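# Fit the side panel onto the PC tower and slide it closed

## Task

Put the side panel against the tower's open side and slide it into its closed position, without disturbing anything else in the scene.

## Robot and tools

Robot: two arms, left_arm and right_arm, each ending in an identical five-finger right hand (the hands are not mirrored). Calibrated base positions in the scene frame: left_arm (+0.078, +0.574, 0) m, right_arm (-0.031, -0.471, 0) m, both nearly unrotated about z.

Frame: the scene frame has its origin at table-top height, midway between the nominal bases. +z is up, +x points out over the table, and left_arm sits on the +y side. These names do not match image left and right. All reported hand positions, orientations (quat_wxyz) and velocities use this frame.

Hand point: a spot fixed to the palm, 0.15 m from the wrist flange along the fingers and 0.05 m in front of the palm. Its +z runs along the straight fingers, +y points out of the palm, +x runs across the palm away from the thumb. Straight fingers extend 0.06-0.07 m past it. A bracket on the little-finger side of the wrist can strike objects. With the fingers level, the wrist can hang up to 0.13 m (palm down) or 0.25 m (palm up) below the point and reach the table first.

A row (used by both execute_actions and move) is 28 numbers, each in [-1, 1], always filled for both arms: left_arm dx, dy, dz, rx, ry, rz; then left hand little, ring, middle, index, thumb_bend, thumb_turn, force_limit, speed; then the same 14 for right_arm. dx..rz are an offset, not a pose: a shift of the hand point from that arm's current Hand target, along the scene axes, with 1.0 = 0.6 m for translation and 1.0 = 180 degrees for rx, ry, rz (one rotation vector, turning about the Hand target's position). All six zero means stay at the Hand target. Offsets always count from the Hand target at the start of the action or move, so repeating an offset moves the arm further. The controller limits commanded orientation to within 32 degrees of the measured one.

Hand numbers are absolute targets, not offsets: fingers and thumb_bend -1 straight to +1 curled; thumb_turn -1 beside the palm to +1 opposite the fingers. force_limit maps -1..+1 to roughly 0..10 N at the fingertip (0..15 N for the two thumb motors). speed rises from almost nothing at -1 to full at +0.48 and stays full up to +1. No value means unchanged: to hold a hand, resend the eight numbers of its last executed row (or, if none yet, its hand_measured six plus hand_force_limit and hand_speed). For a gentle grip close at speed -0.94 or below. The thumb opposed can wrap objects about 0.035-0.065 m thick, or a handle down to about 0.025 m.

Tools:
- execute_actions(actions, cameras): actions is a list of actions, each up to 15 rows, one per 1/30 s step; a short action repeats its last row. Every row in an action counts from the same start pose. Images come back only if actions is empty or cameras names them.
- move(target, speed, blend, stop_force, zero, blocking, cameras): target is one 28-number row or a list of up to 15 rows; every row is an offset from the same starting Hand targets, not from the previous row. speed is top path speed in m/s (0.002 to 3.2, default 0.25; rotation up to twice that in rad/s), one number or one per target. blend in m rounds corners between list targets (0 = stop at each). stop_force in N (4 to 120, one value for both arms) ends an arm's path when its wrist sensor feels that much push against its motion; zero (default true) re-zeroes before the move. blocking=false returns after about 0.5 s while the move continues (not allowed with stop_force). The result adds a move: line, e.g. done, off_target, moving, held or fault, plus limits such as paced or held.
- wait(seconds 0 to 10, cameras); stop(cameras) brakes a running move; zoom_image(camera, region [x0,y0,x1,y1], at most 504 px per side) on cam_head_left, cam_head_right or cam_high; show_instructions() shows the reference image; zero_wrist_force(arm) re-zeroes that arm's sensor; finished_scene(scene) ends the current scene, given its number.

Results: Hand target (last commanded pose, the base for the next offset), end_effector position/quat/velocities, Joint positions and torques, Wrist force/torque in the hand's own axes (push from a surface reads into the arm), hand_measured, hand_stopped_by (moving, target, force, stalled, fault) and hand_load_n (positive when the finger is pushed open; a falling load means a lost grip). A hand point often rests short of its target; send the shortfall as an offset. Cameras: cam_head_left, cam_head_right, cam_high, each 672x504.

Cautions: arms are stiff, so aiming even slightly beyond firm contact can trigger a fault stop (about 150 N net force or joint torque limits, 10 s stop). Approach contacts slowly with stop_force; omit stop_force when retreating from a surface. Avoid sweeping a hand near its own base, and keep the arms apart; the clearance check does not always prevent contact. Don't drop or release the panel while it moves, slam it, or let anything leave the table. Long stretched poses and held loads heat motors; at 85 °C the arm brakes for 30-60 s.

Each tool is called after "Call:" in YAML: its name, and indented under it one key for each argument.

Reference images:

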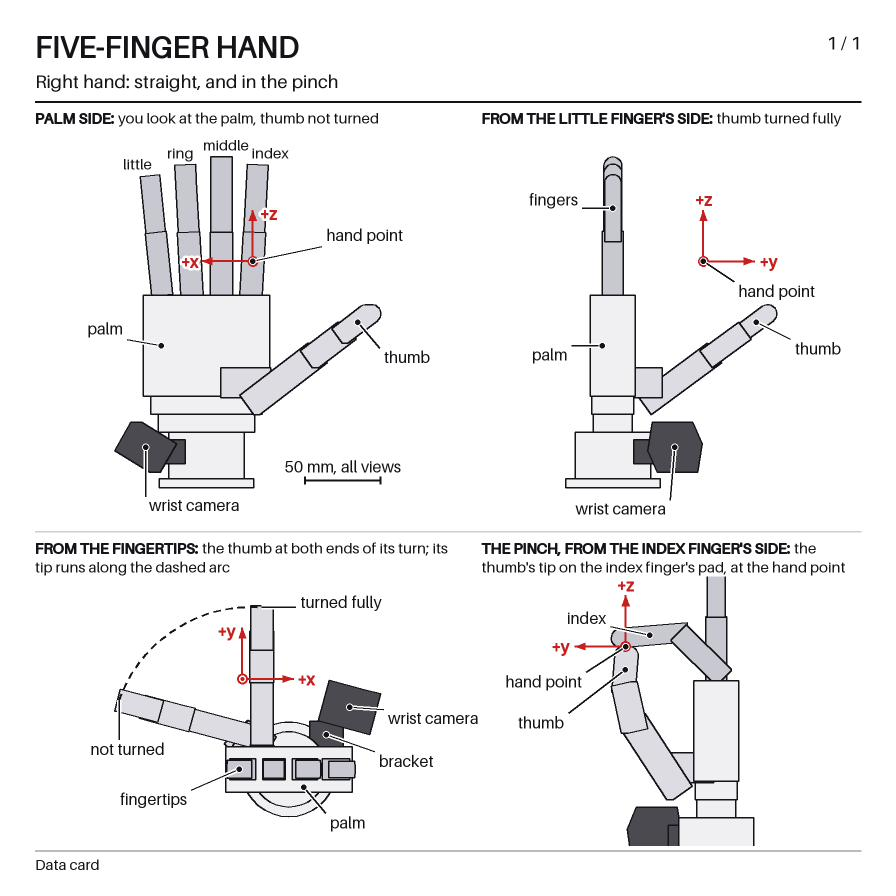

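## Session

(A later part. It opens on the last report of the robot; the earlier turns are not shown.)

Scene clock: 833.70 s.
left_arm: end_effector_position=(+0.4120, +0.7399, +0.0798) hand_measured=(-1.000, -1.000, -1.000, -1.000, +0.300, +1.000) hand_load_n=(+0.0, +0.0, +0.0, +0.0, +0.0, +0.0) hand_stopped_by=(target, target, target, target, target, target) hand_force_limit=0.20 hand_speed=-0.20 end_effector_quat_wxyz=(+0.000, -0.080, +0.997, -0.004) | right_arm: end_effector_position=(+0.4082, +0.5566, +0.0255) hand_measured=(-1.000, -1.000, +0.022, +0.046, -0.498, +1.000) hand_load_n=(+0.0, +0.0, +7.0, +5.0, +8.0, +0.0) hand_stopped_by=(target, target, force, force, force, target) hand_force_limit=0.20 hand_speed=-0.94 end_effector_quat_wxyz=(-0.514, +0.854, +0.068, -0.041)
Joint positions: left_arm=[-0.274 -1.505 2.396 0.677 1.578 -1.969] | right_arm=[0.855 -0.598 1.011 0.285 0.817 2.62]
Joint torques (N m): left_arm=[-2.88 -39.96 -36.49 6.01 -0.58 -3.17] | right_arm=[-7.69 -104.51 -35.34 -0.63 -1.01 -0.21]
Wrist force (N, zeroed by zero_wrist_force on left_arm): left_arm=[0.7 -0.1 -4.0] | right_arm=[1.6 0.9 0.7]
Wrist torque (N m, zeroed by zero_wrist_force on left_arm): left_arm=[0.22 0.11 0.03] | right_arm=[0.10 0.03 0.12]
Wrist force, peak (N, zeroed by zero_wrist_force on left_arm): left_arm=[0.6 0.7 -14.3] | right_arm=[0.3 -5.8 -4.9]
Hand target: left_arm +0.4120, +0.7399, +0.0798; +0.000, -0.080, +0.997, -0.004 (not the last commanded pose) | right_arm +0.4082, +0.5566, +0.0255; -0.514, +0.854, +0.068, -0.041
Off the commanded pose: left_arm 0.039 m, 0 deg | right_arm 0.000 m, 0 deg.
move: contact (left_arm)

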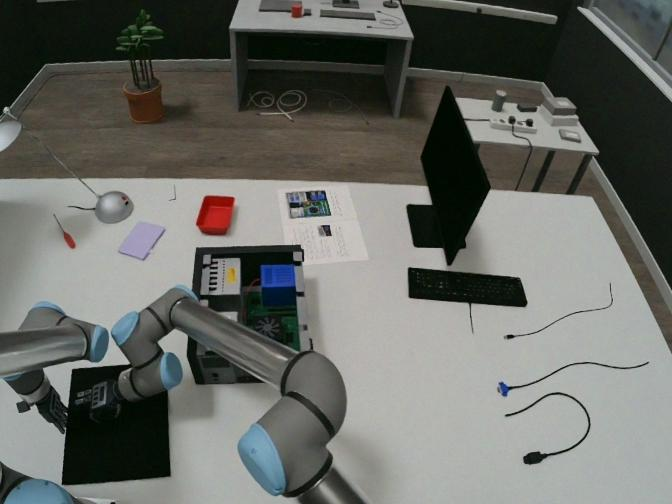

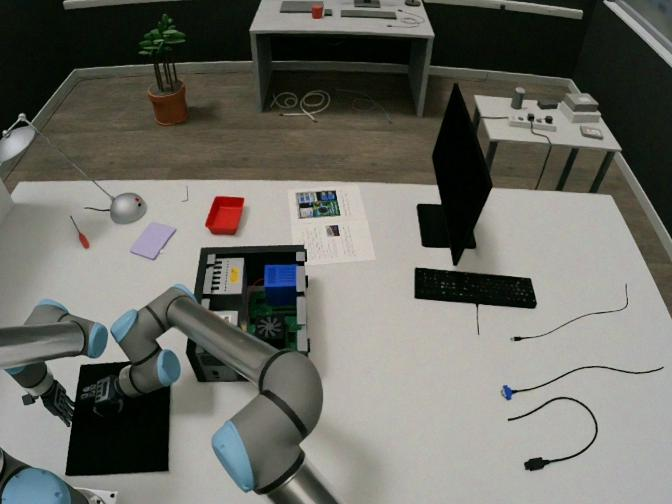

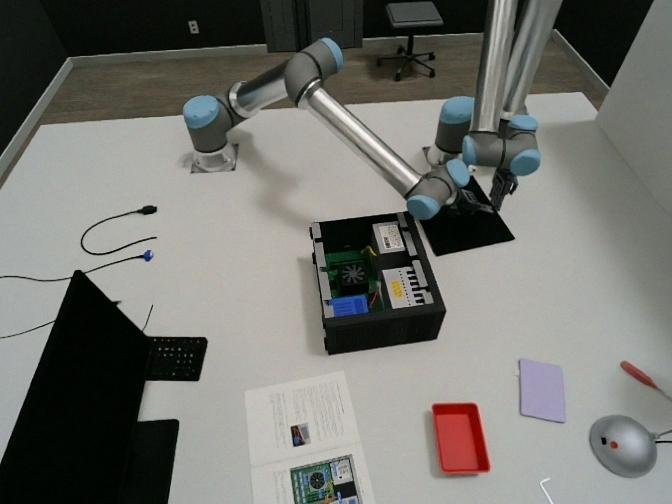

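Call:
zoom_image:
  camera: "cam_head_left"
  region: [0, 350, 140, 490]

Call:
zoom_image:
  camera: "cam_high"
  region: [400, 140, 540, 265]

Scaled by 3.600 from the camera's 672x504 image, which has a finer 960x720 frame.

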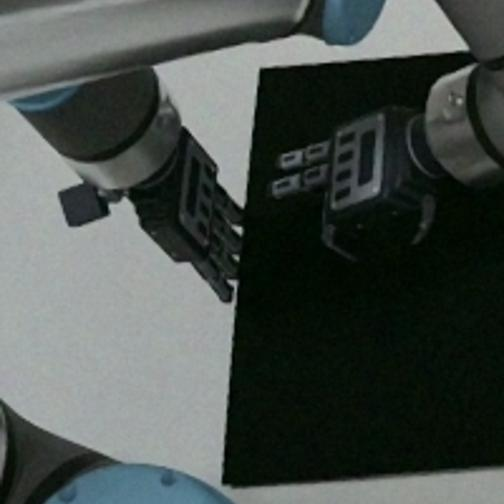

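Scaled by 3.600 from the camera's 672x504 image, which has a finer 960x720 frame.

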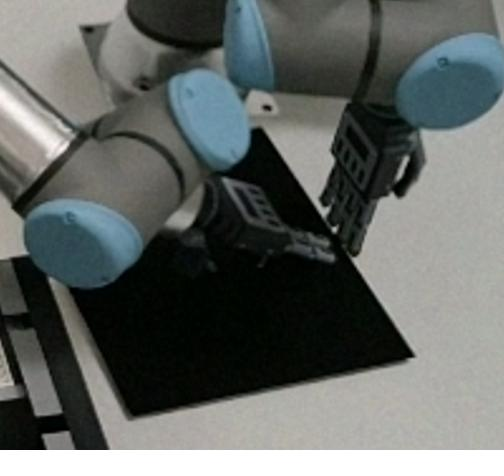

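Call:
move:
  target:
    - [0,0,0.033,0,0,0,-1,-1,-1,-1,0.3,1,0.2,-0.2,0,0,0,0,0,0,-1,-1,0.5,0.5,-0.3,1,0.2,-0.94]
    - [-0.03,-0.047,0.033,0,0,0,-1,-1,-1,-1,0.3,1,0.2,-0.2,0,0,0,0,0,0,-1,-1,0.5,0.5,-0.3,1,0.2,-0.94]
  speed: 0.06

Call:
move:
  target: [0,0,-0.1,0,0,0,-1,-1,-1,-1,0.3,1,0.2,-0.2,0,0,0,0,0,0,-1,-1,0.5,0.5,-0.3,1,0.2,-0.94]
  speed: 0.015
  stop_force: 4
  cameras: ["all"]

Call:
zoom_image:
  camera: "cam_head_left"
  region: [0, 350, 140, 490]

Scene clock: 846.77 s.
left_arm: end_effector_position=(+0.3940, +0.7117, +0.0996) hand_measured=(-1.000, -1.000, -1.000, -1.000, +0.300, +1.000) hand_load_n=(+0.0, +0.0, +0.0, +0.0, +0.0, +0.0) hand_stopped_by=(target, target, target, target, target, target) hand_force_limit=0.20 hand_speed=-0.20 end_effector_quat_wxyz=(+0.000, -0.080, +0.997, -0.004) | right_arm: end_effector_position=(+0.4082, +0.5566, +0.0255) hand_measured=(-1.000, -1.000, +0.022, +0.046, -0.498, +1.000) hand_load_n=(+0.0, +0.0, +7.5, +5.0, +8.0, +0.0) hand_stopped_by=(target, target, force, force, force, target) hand_force_limit=0.20 hand_speed=-0.94 end_effector_quat_wxyz=(-0.514, +0.854, +0.068, -0.041)
Joint positions: left_arm=[-0.396 -1.591 2.43 0.727 1.578 -2.091] | right_arm=[0.855 -0.597 1.011 0.285 0.817 2.62]
Joint torques (N m): left_arm=[-8.7 -36.33 -15.71 6.81 -2.66 -3.63] | right_arm=[-3.28 -97.06 -27.6 -0.66 -1.34 -0.25]
Wrist force (N, zeroed by zero_wrist_force on left_arm): left_arm=[-0.1 0.2 0.1] | right_arm=[1.5 0.0 0.5]
Wrist torque (N m, zeroed by zero_wrist_force on left_arm): left_arm=[0.01 0.01 0.01] | right_arm=[0.11 0.05 0.11]
Wrist force, peak (N, zeroed by zero_wrist_force on left_arm): left_arm=[1.0 0.2 -4.5] | right_arm=[1.9 1.5 0.8]
Hand target: left_arm +0.3940, +0.7117, +0.0996; +0.000, -0.080, +0.997, -0.004 | right_arm +0.4082, +0.5566, +0.0255; -0.514, +0.854, +0.068, -0.041
Off the commanded pose: left_arm 0.000 m, 0 deg | right_arm 0.000 m, 0 deg.
move: done

Scene clock: 849.33 s.
left_arm: end_effector_position=(+0.3940, +0.7117, +0.0798) hand_measured=(-1.000, -1.000, -1.000, -1.000, +0.300, +1.000) hand_load_n=(+0.0, +0.0, +0.0, +0.0, +0.0, +0.0) hand_stopped_by=(target, target, target, target, target, target) hand_force_limit=0.20 hand_speed=-0.20 end_effector_quat_wxyz=(+0.000, -0.080, +0.997, -0.004) | right_arm: end_effector_position=(+0.4082, +0.5566, +0.0255) hand_measured=(-1.000, -1.000, +0.022, +0.046, -0.498, +1.000) hand_load_n=(+0.0, +0.0, +7.0, +5.0, +8.0, +0.0) hand_stopped_by=(target, target, force, force, force, target) hand_force_limit=0.20 hand_speed=-0.94 end_effector_quat_wxyz=(-0.514, +0.854, +0.068, -0.041)
Joint positions: left_arm=[-0.396 -1.553 2.446 0.673 1.578 -2.091] | right_arm=[0.855 -0.597 1.011 0.285 0.817 2.62]
Joint torques (N m): left_arm=[-3.17 -36.12 -35.77 6.66 -1.22 -2.98] | right_arm=[0.22 -96.76 -27.74 -0.54 -1.52 -0.38]
Wrist force (N, zeroed by zero_wrist_force on left_arm): left_arm=[0.2 0.3 -2.9] | right_arm=[1.9 -0.8 0.4]
Wrist torque (N m, zeroed by zero_wrist_force on left_arm): left_arm=[0.22 0.04 0.04] | right_arm=[0.03 -0.02 0.11]
Wrist force, peak (N, zeroed by zero_wrist_force on left_arm): left_arm=[0.4 0.3 -18.9] | right_arm=[1.6 -5.0 -3.3]
Hand target: left_arm +0.3940, +0.7117, +0.0798; +0.000, -0.080, +0.997, -0.004 (not the last commanded pose) | right_arm +0.4082, +0.5566, +0.0255; -0.514, +0.854, +0.068, -0.041
Off the commanded pose: left_arm 0.040 m, 0 deg | right_arm 0.000 m, 0 deg.
move: contact (left_arm)

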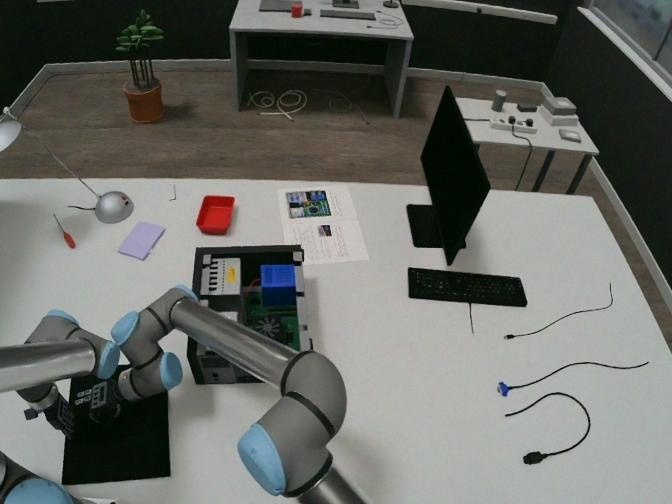

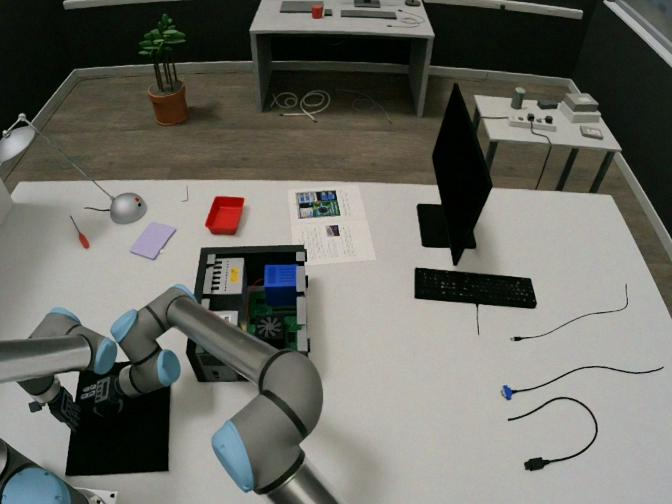

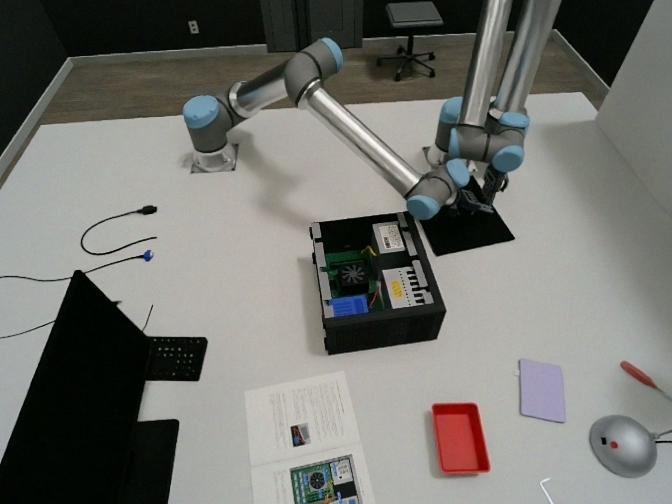

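Scaled by 3.600 from the camera's 672x504 image, which has a finer 960x720 frame.

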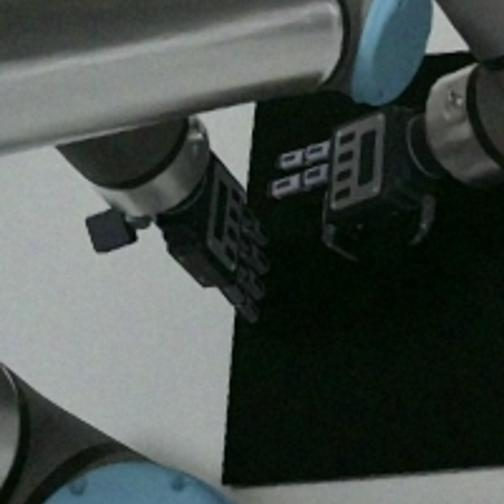

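Call:
move:
  target: [0,0,0,0,0,0,-1,-1,-1,-1,0.3,1,0.2,-0.2,0,0,0,0,0,0,-1,-1,0.6,0.6,-0.2,1,0.5,-0.94]
  speed: 0.015

Call:
zero_wrist_force:
  arm: "right_arm"

Call:
move:
  target: [0,0,0.033,0,0,0,-1,-1,-1,-1,0.3,1,0.2,-0.2,0,0,0.033,0,0,0,-1,-1,0.6,0.6,-0.2,1,0.5,-0.94]
  speed: 0.015
  cameras: ["all"]

Scene clock: 855.23 s.
left_arm: end_effector_position=(+0.3940, +0.7117, +0.0798) hand_measured=(-1.000, -1.000, -1.000, -1.000, +0.300, +1.000) hand_load_n=(+0.0, +0.0, +0.5, +0.0, +0.0, +0.0) hand_stopped_by=(target, target, target, target, target, target) hand_force_limit=0.20 hand_speed=-0.20 end_effector_quat_wxyz=(+0.000, -0.080, +0.997, -0.004) | right_arm: end_effector_position=(+0.4082, +0.5566, +0.0255) hand_measured=(-1.000, -1.000, +0.026, +0.050, -0.492, +1.000) hand_load_n=(+0.0, +0.0, +9.5, +7.0, +10.5, +0.0) hand_stopped_by=(target, target, force, force, force, target) hand_force_limit=0.50 hand_speed=-0.94 end_effector_quat_wxyz=(-0.514, +0.854, +0.068, -0.041)
Joint positions: left_arm=[-0.396 -1.553 2.446 0.673 1.578 -2.091] | right_arm=[0.855 -0.597 1.011 0.285 0.817 2.62]
Joint torques (N m): left_arm=[8.72 -35.65 -36.49 6.11 0.79 -2.95] | right_arm=[2.23 -98.83 -28.49 -0.47 -1.33 -0.35]
Wrist force (N, zeroed by zero_wrist_force on left_arm): left_arm=[0.3 -0.5 -2.8] | right_arm=[1.5 -0.2 0.9]
Wrist torque (N m, zeroed by zero_wrist_force on left_arm): left_arm=[0.23 0.04 0.02] | right_arm=[0.10 -0.01 0.13]
Wrist force, peak (N, zeroed by zero_wrist_force on left_arm): left_arm=[0.0 0.2 -3.1] | right_arm=[1.3 -0.9 2.9]
Hand target: left_arm +0.3940, +0.7117, +0.0798; +0.000, -0.080, +0.997, -0.004 | right_arm +0.4082, +0.5566, +0.0255; -0.514, +0.854, +0.068, -0.041
Off the commanded pose: left_arm 0.000 m, 0 deg | right_arm 0.000 m, 0 deg.
move: done

Wrist force sensor zeroed.

Scene clock: 856.90 s.
left_arm: end_effector_position=(+0.3940, +0.7117, +0.0996) hand_measured=(-1.000, -1.000, -1.000, -1.000, +0.300, +1.000) hand_load_n=(+0.0, +0.0, +0.0, +0.0, +0.0, +0.0) hand_stopped_by=(target, target, target, target, target, target) hand_force_limit=0.20 hand_speed=-0.20 end_effector_quat_wxyz=(+0.000, -0.080, +0.997, -0.004) | right_arm: end_effector_position=(+0.4082, +0.5566, +0.0452) hand_measured=(-1.000, -1.000, +0.026, +0.050, -0.488, +1.000) hand_load_n=(+0.0, +0.0, +0.5, +0.0, +0.0, +0.0) hand_stopped_by=(target, target, force, force, force, target) hand_force_limit=0.50 hand_speed=-0.94 end_effector_quat_wxyz=(-0.514, +0.854, +0.068, -0.041)
Joint positions: left_arm=[-0.396 -1.591 2.431 0.727 1.578 -2.091] | right_arm=[0.855 -0.612 1.003 0.308 0.817 2.62]
Joint torques (N m): left_arm=[5.53 -36.39 -39.47 6.32 0.05 0.87] | right_arm=[4.36 -128 -44.85 4.43 -1.32 -0.14]
Wrist force (N, zeroed by zero_wrist_force): left_arm=[0.1 0.3 -0.1] | right_arm=[-0.5 0.8 -1.7]
Wrist torque (N m, zeroed by zero_wrist_force): left_arm=[0.05 -0.01 0.03] | right_arm=[-0.02 0.01 0.01]
Wrist force, peak (N, zeroed by zero_wrist_force): left_arm=[0.2 -0.5 -2.8] | right_arm=[-1.0 9.9 2.5]
Hand target: left_arm +0.3940, +0.7117, +0.0996; +0.000, -0.080, +0.997, -0.004 | right_arm +0.4082, +0.5566, +0.0453; -0.514, +0.854, +0.068, -0.041
Off the commanded pose: left_arm 0.000 m, 0 deg | right_arm 0.000 m, 0 deg.
move: done

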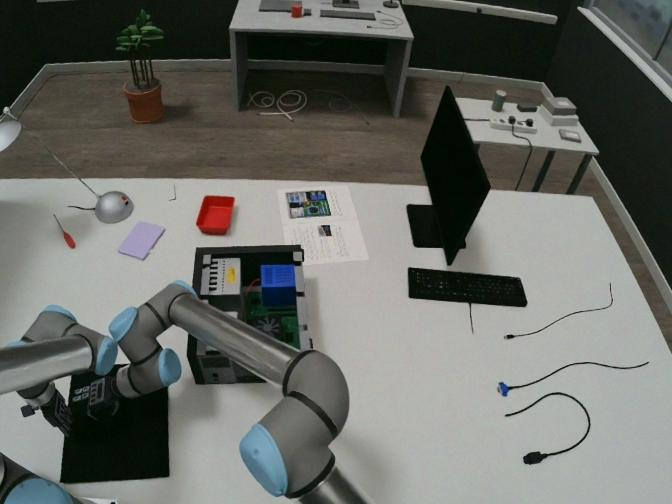

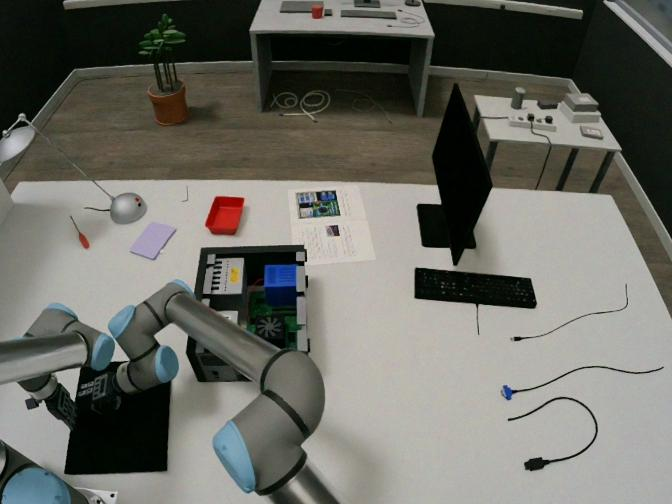

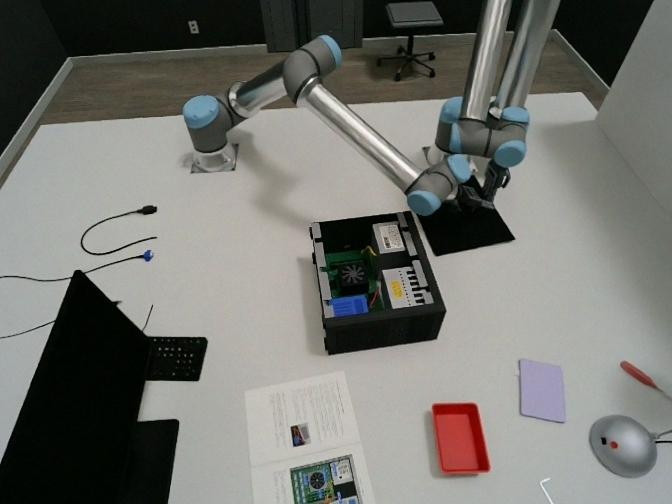

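Call:
move:
  target:
    - [0,0,0.1,0,0,0,-1,-1,-1,-1,0.3,1,0.2,-0.2,0,0,0.1,0,0,0,-1,-1,-0.03,-0.03,-0.5,1,0.2,-0.5]
    - [0,0.1,0.3,0,0,0,-1,-1,-1,-1,0.3,1,0.2,-0.2,0,-0.9,0.4,0,0,0,-1,-1,-0.03,-0.03,-0.5,1,0.2,-0.5]
  speed: 0.3

Call:
move:
  target: [0,0,0,0,0,0,-1,-1,-1,-1,0.3,1,0.2,-0.2,0,-0.6,0,0,0,0,-1,-1,-0.03,-0.03,-0.5,1,0.2,-0.5]
  speed: 0.3
  cameras: ["all"]

Call:
zoom_image:
  camera: "cam_head_left"
  region: [185, 240, 245, 300]

Call:
zoom_image:
  camera: "cam_head_left"
  region: [265, 240, 325, 300]

Call:
zoom_image:
  camera: "cam_head_left"
  region: [185, 320, 245, 380]

Call:
zoom_image:
  camera: "cam_head_left"
  region: [265, 330, 325, 390]

Call:
zoom_image:
  camera: "cam_high"
  region: [395, 265, 455, 325]

Call:
zoom_image:
  camera: "cam_high"
  region: [300, 205, 360, 265]

Scene clock: 910.97 s.
left_arm: end_effector_position=(+0.3940, +0.7717, +0.2796) hand_measured=(-1.000, -1.000, -1.000, -1.000, +0.300, +1.000) hand_load_n=(+0.5, +0.0, +0.0, +0.0, +0.0, +0.0) hand_stopped_by=(target, target, target, target, target, target) hand_force_limit=0.20 hand_speed=-0.20 end_effector_quat_wxyz=(+0.000, -0.080, +0.997, -0.004) | right_arm: end_effector_position=(+0.4082, +0.0166, +0.2853) hand_measured=(-1.000, -1.000, -0.030, -0.030, -0.500, +1.000) hand_load_n=(+0.0, +0.0, +0.0, +0.0, +0.0, +0.0) hand_stopped_by=(target, target, target, target, target, target) hand_force_limit=0.20 hand_speed=-0.50 end_effector_quat_wxyz=(-0.514, +0.854, +0.068, -0.041)
Joint positions: left_arm=[-0.173 -1.783 2.201 1.15 1.578 -1.868] | right_arm=[0.226 -1.273 1.806 0.935 0.491 1.687]
Joint torques (N m): left_arm=[12.97 -31.37 -49.86 6.93 3.27 3.68] | right_arm=[-18.87 -45.36 -23.81 6.52 -3.96 -2.09]
Wrist force (N, zeroed by zero_wrist_force): left_arm=[0.1 -0.1 0.3] | right_arm=[-0.9 1.0 -1.7]
Wrist torque (N m, zeroed by zero_wrist_force): left_arm=[-0.01 -0.04 -0.23] | right_arm=[-0.02 0.06 0.08]
Wrist force, peak (N, zeroed by zero_wrist_force): left_arm=[0.1 0.3 0.9] | right_arm=[-1.2 1.0 -3.2]
Hand target: left_arm +0.3940, +0.7717, +0.2796; +0.000, -0.080, +0.997, -0.004 | right_arm +0.4082, +0.0166, +0.2853; -0.514, +0.854, +0.068, -0.041
Off the commanded pose: left_arm 0.000 m, 0 deg | right_arm 0.000 m, 0 deg.
move: done

Scene clock: 912.93 s.
left_arm: end_effector_position=(+0.3940, +0.7717, +0.2796) hand_measured=(-1.000, -1.000, -1.000, -1.000, +0.300, +1.000) hand_load_n=(+0.0, +0.0, +0.0, +0.0, +0.0, +0.0) hand_stopped_by=(target, target, target, target, target, target) hand_force_limit=0.20 hand_speed=-0.20 end_effector_quat_wxyz=(+0.000, -0.080, +0.997, -0.004) | right_arm: end_effector_position=(+0.4082, -0.3433, +0.2853) hand_measured=(-1.000, -1.000, -0.030, -0.030, -0.500, +1.000) hand_load_n=(+0.0, +0.0, +0.0, +0.0, +0.0, +0.0) hand_stopped_by=(target, target, target, target, target, target) hand_force_limit=0.20 hand_speed=-0.50 end_effector_quat_wxyz=(-0.514, +0.854, +0.068, -0.041)
Joint positions: left_arm=[-0.173 -1.783 2.201 1.15 1.578 -1.868] | right_arm=[-0.481 -1.324 2.103 1.644 0.793 0.551]
Joint torques (N m): left_arm=[11.8 -29.6 -49.56 7.09 3.38 3.97] | right_arm=[-21.84 -35.52 -17.62 6.17 0.86 -2.05]
Wrist force (N, zeroed by zero_wrist_force): left_arm=[0.2 -0.1 0.0] | right_arm=[-0.8 0.7 -1.4]
Wrist torque (N m, zeroed by zero_wrist_force): left_arm=[0.02 -0.03 -0.23] | right_arm=[-0.13 -0.02 0.09]
Wrist force, peak (N, zeroed by zero_wrist_force): left_arm=[0.0 -0.3 0.5] | right_arm=[-0.7 1.4 -2.9]
Hand target: left_arm +0.3940, +0.7717, +0.2796; +0.000, -0.080, +0.997, -0.004 | right_arm +0.4082, -0.3434, +0.2853; -0.514, +0.854, +0.068, -0.041
Off the commanded pose: left_arm 0.000 m, 0 deg | right_arm 0.000 m, 0 deg.
move: done

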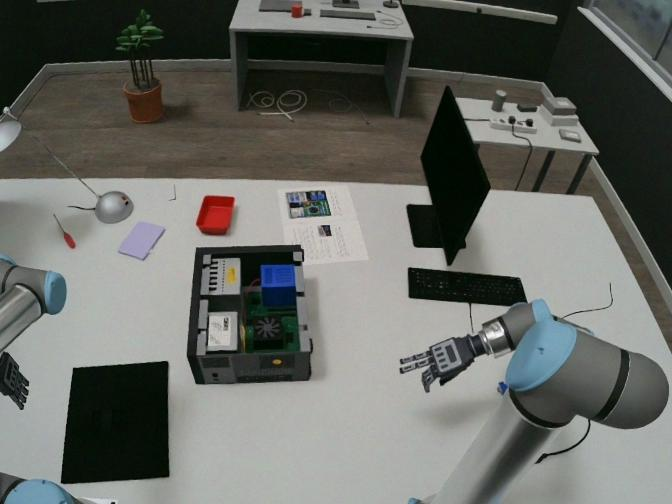

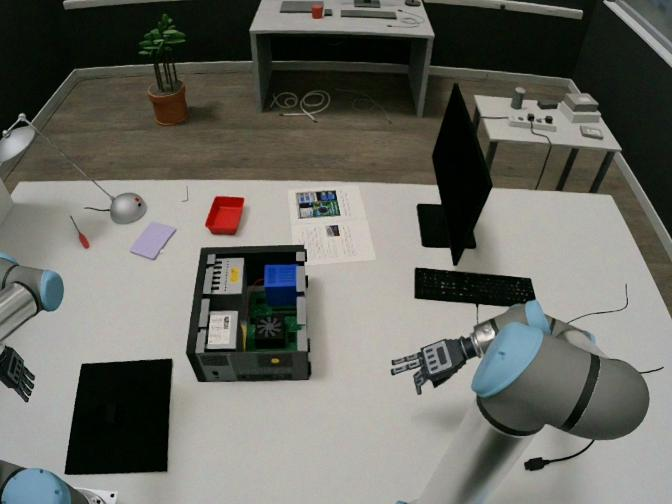

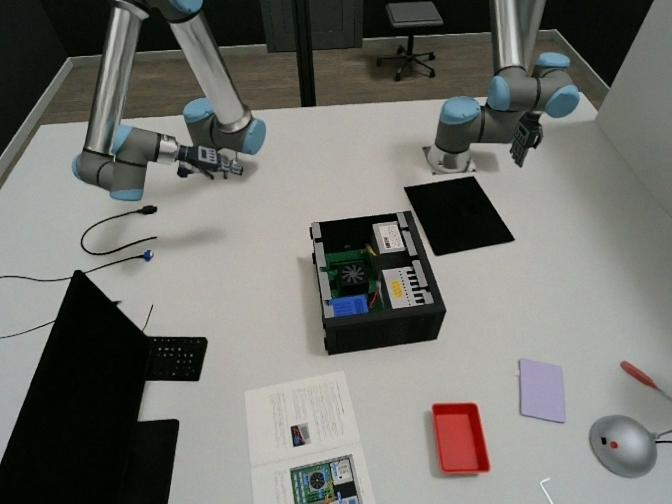

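Scaled by 8.400 from the camera's 672x504 image, which has a finer 960x720 frame.

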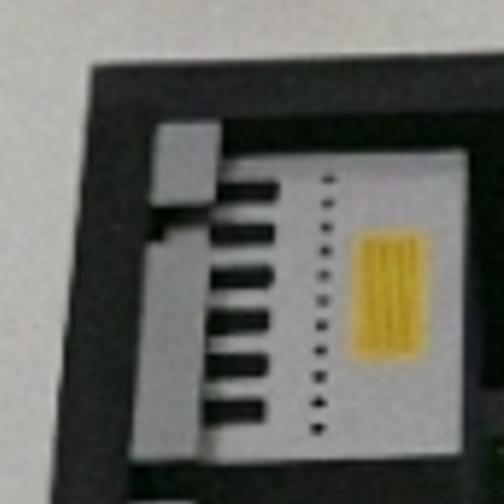

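Scaled by 8.400 from the camera's 672x504 image, which has a finer 960x720 frame.

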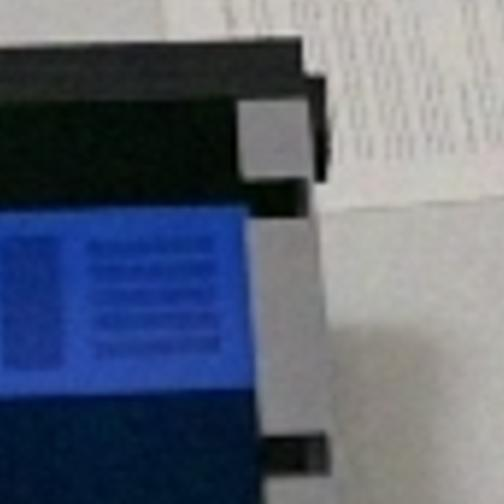

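Scaled by 8.400 from the camera's 672x504 image, which has a finer 960x720 frame.

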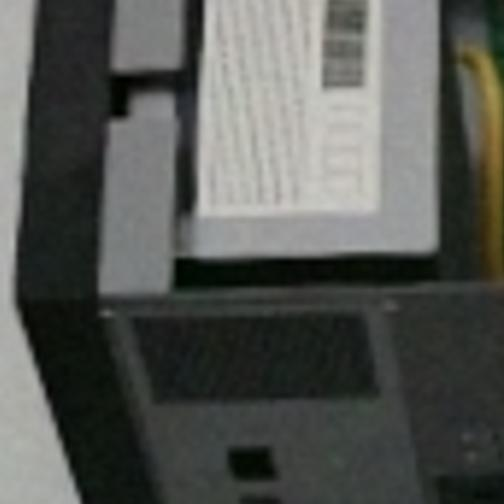

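Scaled by 8.400 from the camera's 672x504 image, which has a finer 960x720 frame.

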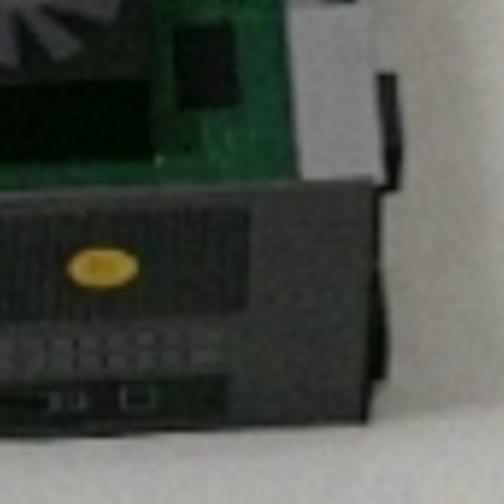

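Scaled by 8.400 from the camera's 672x504 image, which has a finer 960x720 frame.

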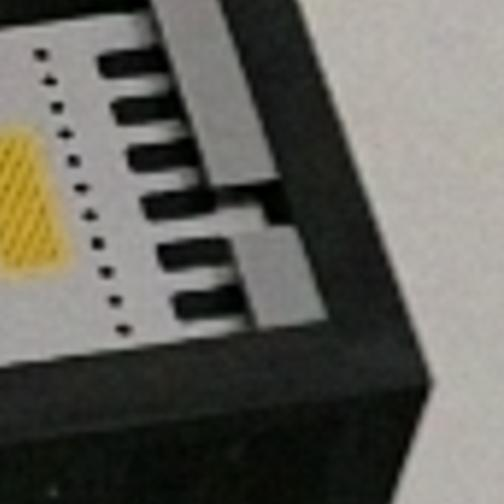

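Scaled by 8.400 from the camera's 672x504 image, which has a finer 960x720 frame.

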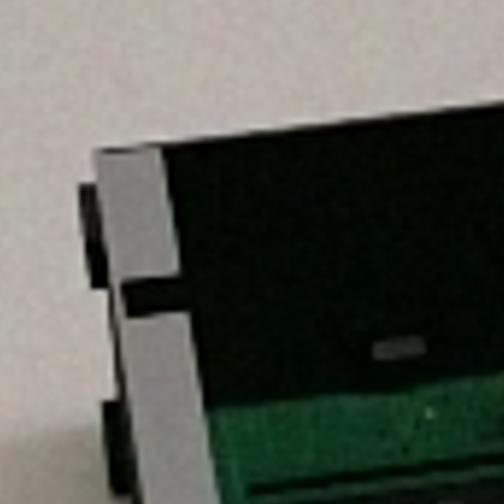

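Call:
zoom_image:
  camera: "cam_head_left"
  region: [190, 240, 220, 270]

Call:
zoom_image:
  camera: "cam_head_right"
  region: [285, 240, 315, 270]

Call:
zoom_image:
  camera: "cam_head_left"
  region: [185, 340, 215, 370]

Call:
zoom_image:
  camera: "cam_high"
  region: [395, 205, 425, 235]

Call:
zoom_image:
  camera: "cam_high"
  region: [320, 300, 350, 330]

Scaled by 16.800 from the camera's 672x504 image, which has a finer 960x720 frame.

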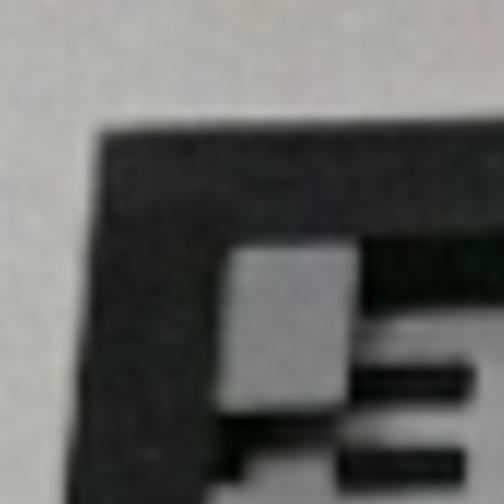

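Scaled by 16.800 from the camera's 672x504 image, which has a finer 960x720 frame.

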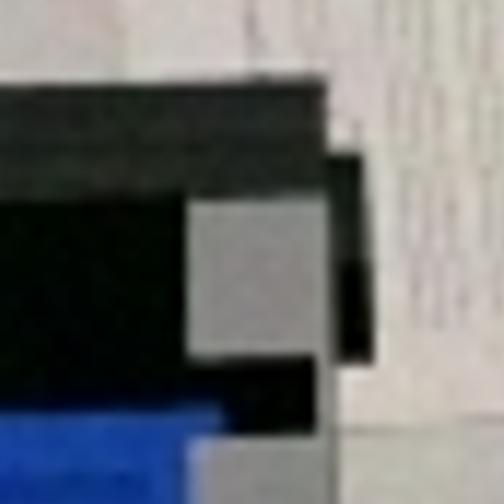

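Scaled by 16.800 from the camera's 672x504 image, which has a finer 960x720 frame.

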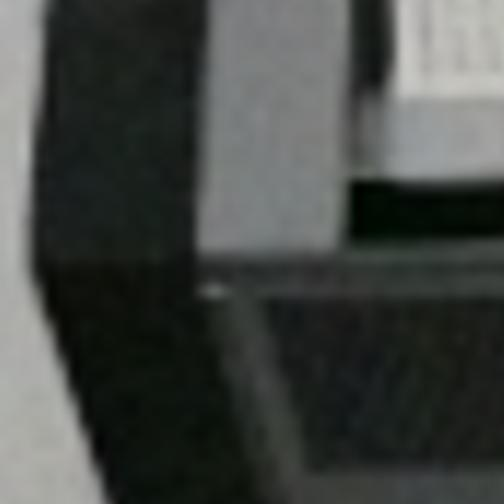

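Scaled by 16.800 from the camera's 672x504 image, which has a finer 960x720 frame.

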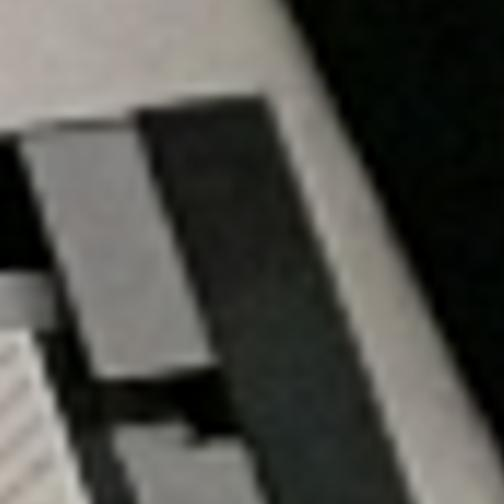

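Scaled by 16.800 from the camera's 672x504 image, which has a finer 960x720 frame.

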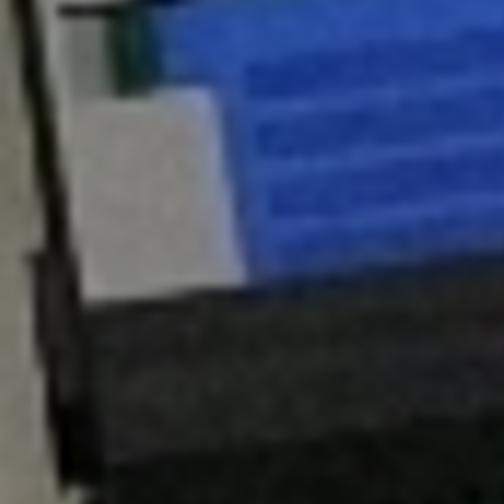

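Call:
zoom_image:
  camera: "cam_high"
  region: [425, 235, 455, 265]

Call:
zoom_image:
  camera: "cam_high"
  region: [495, 225, 525, 255]

Call:
zoom_image:
  camera: "cam_head_left"
  region: [150, 460, 180, 490]

Call:
zoom_image:
  camera: "cam_head_right"
  region: [150, 350, 180, 380]

Scaled by 16.800 from the camera's 672x504 image, which has a finer 960x720 frame.

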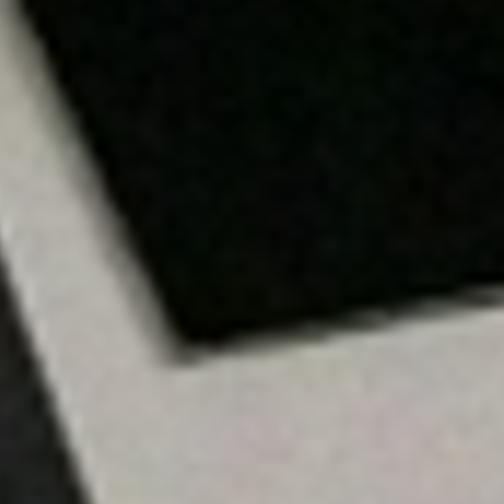

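Scaled by 16.800 from the camera's 672x504 image, which has a finer 960x720 frame.

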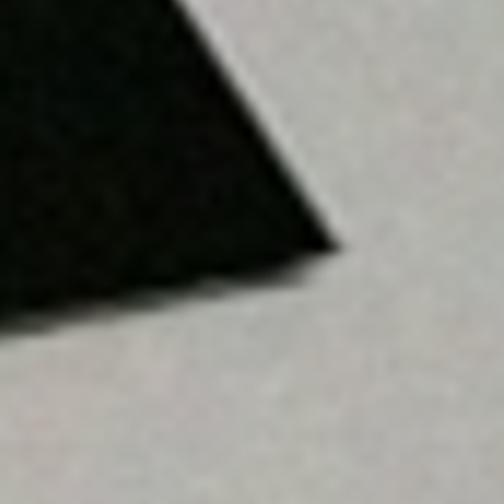

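Scaled by 16.800 from the camera's 672x504 image, which has a finer 960x720 frame.

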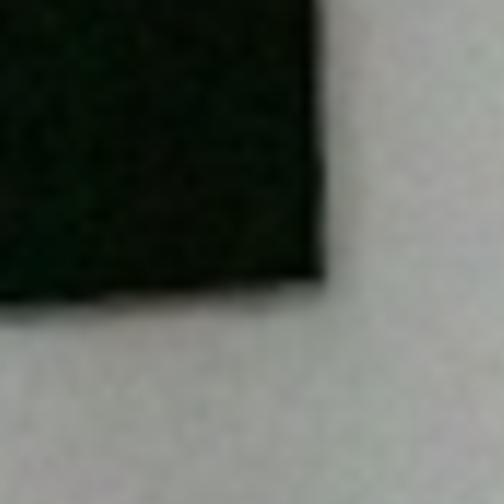

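Scaled by 16.800 from the camera's 672x504 image, which has a finer 960x720 frame.

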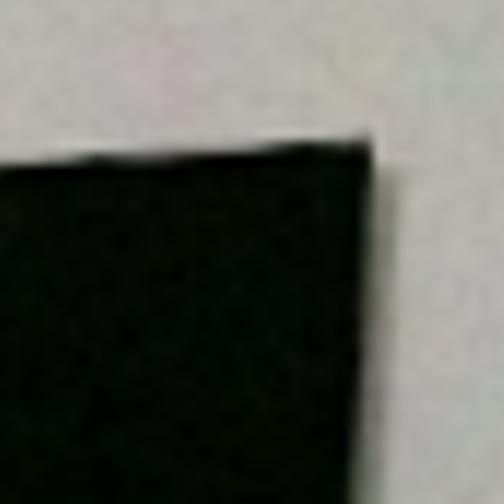

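Call:
move:
  target: [0,0,0,0,0,0,-1,-1,-1,-1,0.3,1,0.2,-0.2,0,0.95,-0.2,0.0219,0.0036,0,-1,-1,-0.03,0.01,-0.55,1,0.2,-0.5]
  speed: 0.35

Call:
move:
  target: [0,0,0,0,0,0,-1,-1,-1,-1,0.3,1,0.2,-0.2,0,0.5498,-0.18,0,0,0,-1,-1,-0.03,0.01,-0.55,1,0.2,-0.5]
  speed: 0.25
  cameras: ["cam_head_left"]

Call:
zoom_image:
  camera: "cam_head_left"
  region: [75, 385, 135, 445]

Scene clock: 992.33 s.
left_arm: end_effector_position=(+0.3940, +0.7717, +0.2796) hand_measured=(-1.000, -1.000, -1.000, -1.000, +0.300, +1.000) hand_load_n=(+0.0, +0.0, +0.0, +0.0, +0.0, +0.0) hand_stopped_by=(target, target, target, target, target, target) hand_force_limit=0.20 hand_speed=-0.20 end_effector_quat_wxyz=(+0.000, -0.080, +0.997, -0.004) | right_arm: end_effector_position=(+0.4082, +0.2265, +0.1653) hand_measured=(-1.000, -1.000, -0.030, +0.010, -0.550, +1.000) hand_load_n=(+0.0, +0.0, +0.0, +0.0, +0.0, +0.0) hand_stopped_by=(target, target, target, target, target, target) hand_force_limit=0.20 hand_speed=-0.50 end_effector_quat_wxyz=(-0.543, +0.836, +0.067, -0.044)
Joint positions: left_arm=[-0.173 -1.783 2.201 1.15 1.578 -1.868] | right_arm=[0.526 -1.066 1.649 0.325 0.542 2.311]
Joint torques (N m): left_arm=[10.64 -28.52 -50.3 6.83 2.97 3.66] | right_arm=[17.35 -93.94 -23.84 -0.75 0.51 1.94]
Wrist force (N, zeroed by zero_wrist_force): left_arm=[-0.1 -0.2 0.0] | right_arm=[-0.9 1.1 -2.0]
Wrist torque (N m, zeroed by zero_wrist_force): left_arm=[-0.01 0.01 -0.25] | right_arm=[-0.03 0.09 -0.16]
Wrist force, peak (N, zeroed by zero_wrist_force): left_arm=[-0.1 -0.3 0.6] | right_arm=[-0.7 1.3 -3.2]
Hand target: left_arm +0.3940, +0.7717, +0.2796; +0.000, -0.080, +0.997, -0.004 | right_arm +0.4082, +0.2266, +0.1653; -0.543, +0.836, +0.067, -0.044
Off the commanded pose: left_arm 0.000 m, 0 deg | right_arm 0.000 m, 0 deg.
move: done

Scene clock: 994.47 s.
left_arm: end_effector_position=(+0.3940, +0.7717, +0.2796) hand_measured=(-1.000, -1.000, -1.000, -1.000, +0.300, +1.000) hand_load_n=(+0.0, +0.0, +0.0, +0.0, +0.0, +0.0) hand_stopped_by=(target, target, target, target, target, target) hand_force_limit=0.20 hand_speed=-0.20 end_effector_quat_wxyz=(+0.000, -0.080, +0.997, -0.004) | right_arm: end_effector_position=(+0.4082, +0.5564, +0.0573) hand_measured=(-1.000, -1.000, -0.030, +0.010, -0.550, +1.000) hand_load_n=(+0.0, +0.0, +0.0, +0.0, +0.0, +0.0) hand_stopped_by=(target, target, target, target, target, target) hand_force_limit=0.20 hand_speed=-0.50 end_effector_quat_wxyz=(-0.543, +0.836, +0.067, -0.044)
Joint positions: left_arm=[-0.173 -1.783 2.201 1.15 1.578 -1.868] | right_arm=[0.845 -0.644 1.059 0.204 0.776 2.672]
Joint torques (N m): left_arm=[13.33 -31.03 -49.16 7.02 2.79 3.64] | right_arm=[16.64 -95.43 -43.65 4.08 0.92 1.3]
Wrist force (N, zeroed by zero_wrist_force): left_arm=[-0.3 0.0 0.2] | right_arm=[-0.2 1.1 -1.7]
Wrist torque (N m, zeroed by zero_wrist_force): left_arm=[0.02 0.02 -0.25] | right_arm=[0.00 -0.04 -0.06]
Wrist force, peak (N, zeroed by zero_wrist_force): left_arm=[0.0 -0.4 0.5] | right_arm=[-1.4 0.9 -3.4]
Hand target: left_arm +0.3940, +0.7717, +0.2796; +0.000, -0.080, +0.997, -0.004 | right_arm +0.4082, +0.5564, +0.0573; -0.543, +0.836, +0.067, -0.044
Off the commanded pose: left_arm 0.000 m, 0 deg | right_arm 0.000 m, 0 deg.
move: done
Images, in order (width x height): cam_head_left 672x504.

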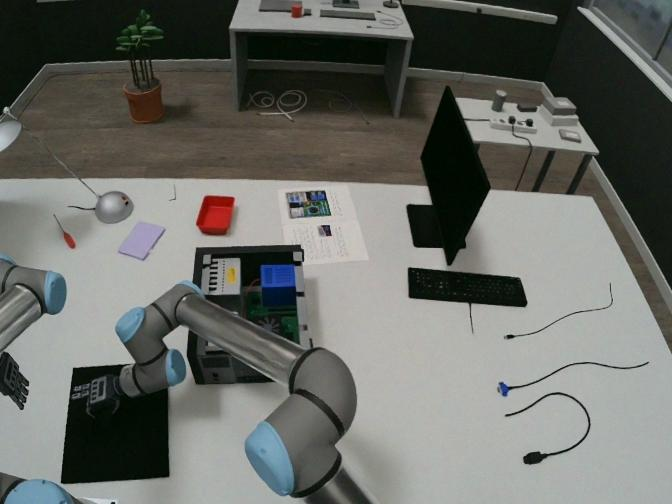

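Scaled by 8.400 from the camera's 672x504 image, which has a finer 960x720 frame.

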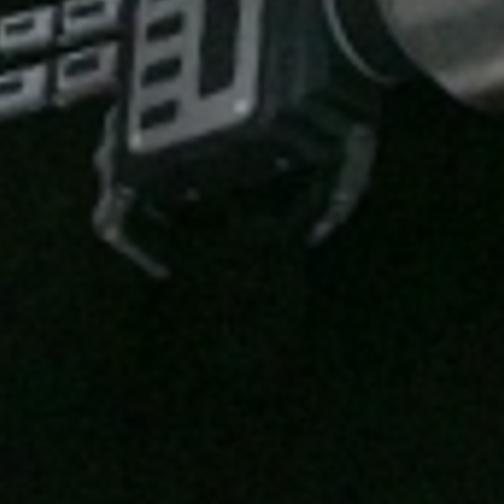

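Call:
move:
  target: [0,0,0,0,0,0,-1,-1,-1,-1,0.3,1,0.2,-0.2,0,0,-0.08,0,0,0,-1,-1,-0.03,0.01,-0.55,1,0.2,-0.5]
  speed: 0.012
  stop_force: 4

Call:
move:
  target: [0,0,0,0,0,0,-1,-1,-1,-1,0.3,1,0.2,-0.2,0,0,0.001,0,0,0,-1,-1,-0.03,0.01,-0.5,1,0.2,-0.94]
  speed: 0.012

Call:
move:
  target: [0,0,0,0,0,0,-1,-1,-1,-1,0.3,1,0.2,-0.2,0,0.0,0,0,0,0,-1,-1,0.3,0.3,-0.5,1,-0.6,-0.94]
  speed: 0.012

Scene clock: 1004.17 s.
left_arm: end_effector_position=(+0.3940, +0.7717, +0.2796) hand_measured=(-1.000, -1.000, -1.000, -1.000, +0.300, +1.000) hand_load_n=(+0.0, +0.0, +0.0, +0.0, +0.0, +0.0) hand_stopped_by=(target, target, target, target, target, target) hand_force_limit=0.20 hand_speed=-0.20 end_effector_quat_wxyz=(+0.000, -0.080, +0.997, -0.004) | right_arm: end_effector_position=(+0.4082, +0.5564, +0.0273) hand_measured=(-1.000, -1.000, -0.030, +0.010, -0.550, +1.000) hand_load_n=(+0.0, +0.0, +0.0, +0.0, -0.5, +0.0) hand_stopped_by=(target, target, target, target, target, target) hand_force_limit=0.20 hand_speed=-0.50 end_effector_quat_wxyz=(-0.543, +0.836, +0.067, -0.044)
Joint positions: left_arm=[-0.173 -1.783 2.201 1.15 1.578 -1.868] | right_arm=[0.845 -0.621 1.071 0.169 0.776 2.672]
Joint torques (N m): left_arm=[10.85 -29.15 -49.47 6.86 3.27 3.88] | right_arm=[16.68 -120.49 -41.07 3.69 0.39 -0.53]
Wrist force (N, zeroed by zero_wrist_force): left_arm=[-0.1 0.0 0.3] | right_arm=[-0.1 -3.4 -6.1]
Wrist torque (N m, zeroed by zero_wrist_force): left_arm=[0.01 -0.01 -0.23] | right_arm=[-0.24 -0.02 -0.11]
Wrist force, peak (N, zeroed by zero_wrist_force): left_arm=[0.3 -0.6 0.5] | right_arm=[-1.1 -8.2 -11.7]
Hand target: left_arm +0.3940, +0.7717, +0.2796; +0.000, -0.080, +0.997, -0.004 | right_arm +0.4082, +0.5564, +0.0273; -0.543, +0.836, +0.067, -0.044 (not the last commanded pose)
Off the commanded pose: left_arm 0.000 m, 0 deg | right_arm 0.018 m, 0 deg.
move: contact (right_arm)

Scene clock: 1004.97 s.
left_arm: end_effector_position=(+0.3940, +0.7717, +0.2796) hand_measured=(-1.000, -1.000, -1.000, -1.000, +0.300, +1.000) hand_load_n=(+0.0, +0.0, +0.0, +0.0, +0.0, +0.5) hand_stopped_by=(target, target, target, target, target, target) hand_force_limit=0.20 hand_speed=-0.20 end_effector_quat_wxyz=(+0.000, -0.080, +0.997, -0.004) | right_arm: end_effector_position=(+0.4082, +0.5564, +0.0279) hand_measured=(-1.000, -1.000, -0.030, +0.010, -0.502, +1.000) hand_load_n=(+0.0, +0.0, +0.0, +0.0, +3.0, +0.5) hand_stopped_by=(target, target, target, target, target, target) hand_force_limit=0.20 hand_speed=-0.94 end_effector_quat_wxyz=(-0.543, +0.836, +0.067, -0.044)
Joint positions: left_arm=[-0.173 -1.783 2.201 1.15 1.578 -1.868] | right_arm=[0.845 -0.621 1.07 0.17 0.776 2.672]
Joint torques (N m): left_arm=[11.64 -28.21 -49.73 6.79 2.95 3.7] | right_arm=[15.71 -126.6 -45.55 3.41 0.23 -0.68]
Wrist force (N, zeroed by zero_wrist_force): left_arm=[0.0 -0.4 0.4] | right_arm=[-0.4 3.1 -3.2]
Wrist torque (N m, zeroed by zero_wrist_force): left_arm=[-0.05 -0.02 -0.24] | right_arm=[-0.04 -0.03 -0.04]
Wrist force, peak (N, zeroed by zero_wrist_force): left_arm=[0.0 -0.4 0.4] | right_arm=[-0.3 -3.5 -6.4]
Hand target: left_arm +0.3940, +0.7717, +0.2796; +0.000, -0.080, +0.997, -0.004 | right_arm +0.4082, +0.5564, +0.0279; -0.543, +0.836, +0.067, -0.044
Off the commanded pose: left_arm 0.000 m, 0 deg | right_arm 0.000 m, 0 deg.
move: done

Scene clock: 1005.60 s.
left_arm: end_effector_position=(+0.3940, +0.7717, +0.2796) hand_measured=(-1.000, -1.000, -1.000, -1.000, +0.300, +1.000) hand_load_n=(+0.0, +0.0, +0.0, +0.0, +0.0, +0.0) hand_stopped_by=(target, target, target, target, target, target) hand_force_limit=0.20 hand_speed=-0.20 end_effector_quat_wxyz=(+0.000, -0.080, +0.997, -0.004) | right_arm: end_effector_position=(+0.4082, +0.5564, +0.0280) hand_measured=(-1.000, -1.000, +0.008, +0.070, -0.502, +1.000) hand_load_n=(+0.0, +0.0, +2.5, +3.0, +3.0, +0.5) hand_stopped_by=(target, target, force, force, target, target) hand_force_limit=-0.60 hand_speed=-0.94 end_effector_quat_wxyz=(-0.543, +0.836, +0.067, -0.044)
Joint positions: left_arm=[-0.173 -1.783 2.201 1.15 1.578 -1.868] | right_arm=[0.845 -0.621 1.07 0.17 0.776 2.672]
Joint torques (N m): left_arm=[12.68 -28.26 -50.18 6.54 2.86 3.79] | right_arm=[16.76 -127.36 -42.93 3.76 0.44 -0.71]
Wrist force (N, zeroed by zero_wrist_force): left_arm=[-0.3 0.2 0.2] | right_arm=[-0.2 0.9 0.4]
Wrist torque (N m, zeroed by zero_wrist_force): left_arm=[0.06 0.02 -0.24] | right_arm=[0.06 -0.10 -0.02]
Wrist force, peak (N, zeroed by zero_wrist_force): left_arm=[-0.1 -0.4 0.3] | right_arm=[-0.5 3.1 -3.3]
Hand target: left_arm +0.3940, +0.7717, +0.2796; +0.000, -0.080, +0.997, -0.004 | right_arm +0.4082, +0.5564, +0.0279; -0.543, +0.836, +0.067, -0.044
Off the commanded pose: left_arm 0.000 m, 0 deg | right_arm 0.000 m, 0 deg.
move: done


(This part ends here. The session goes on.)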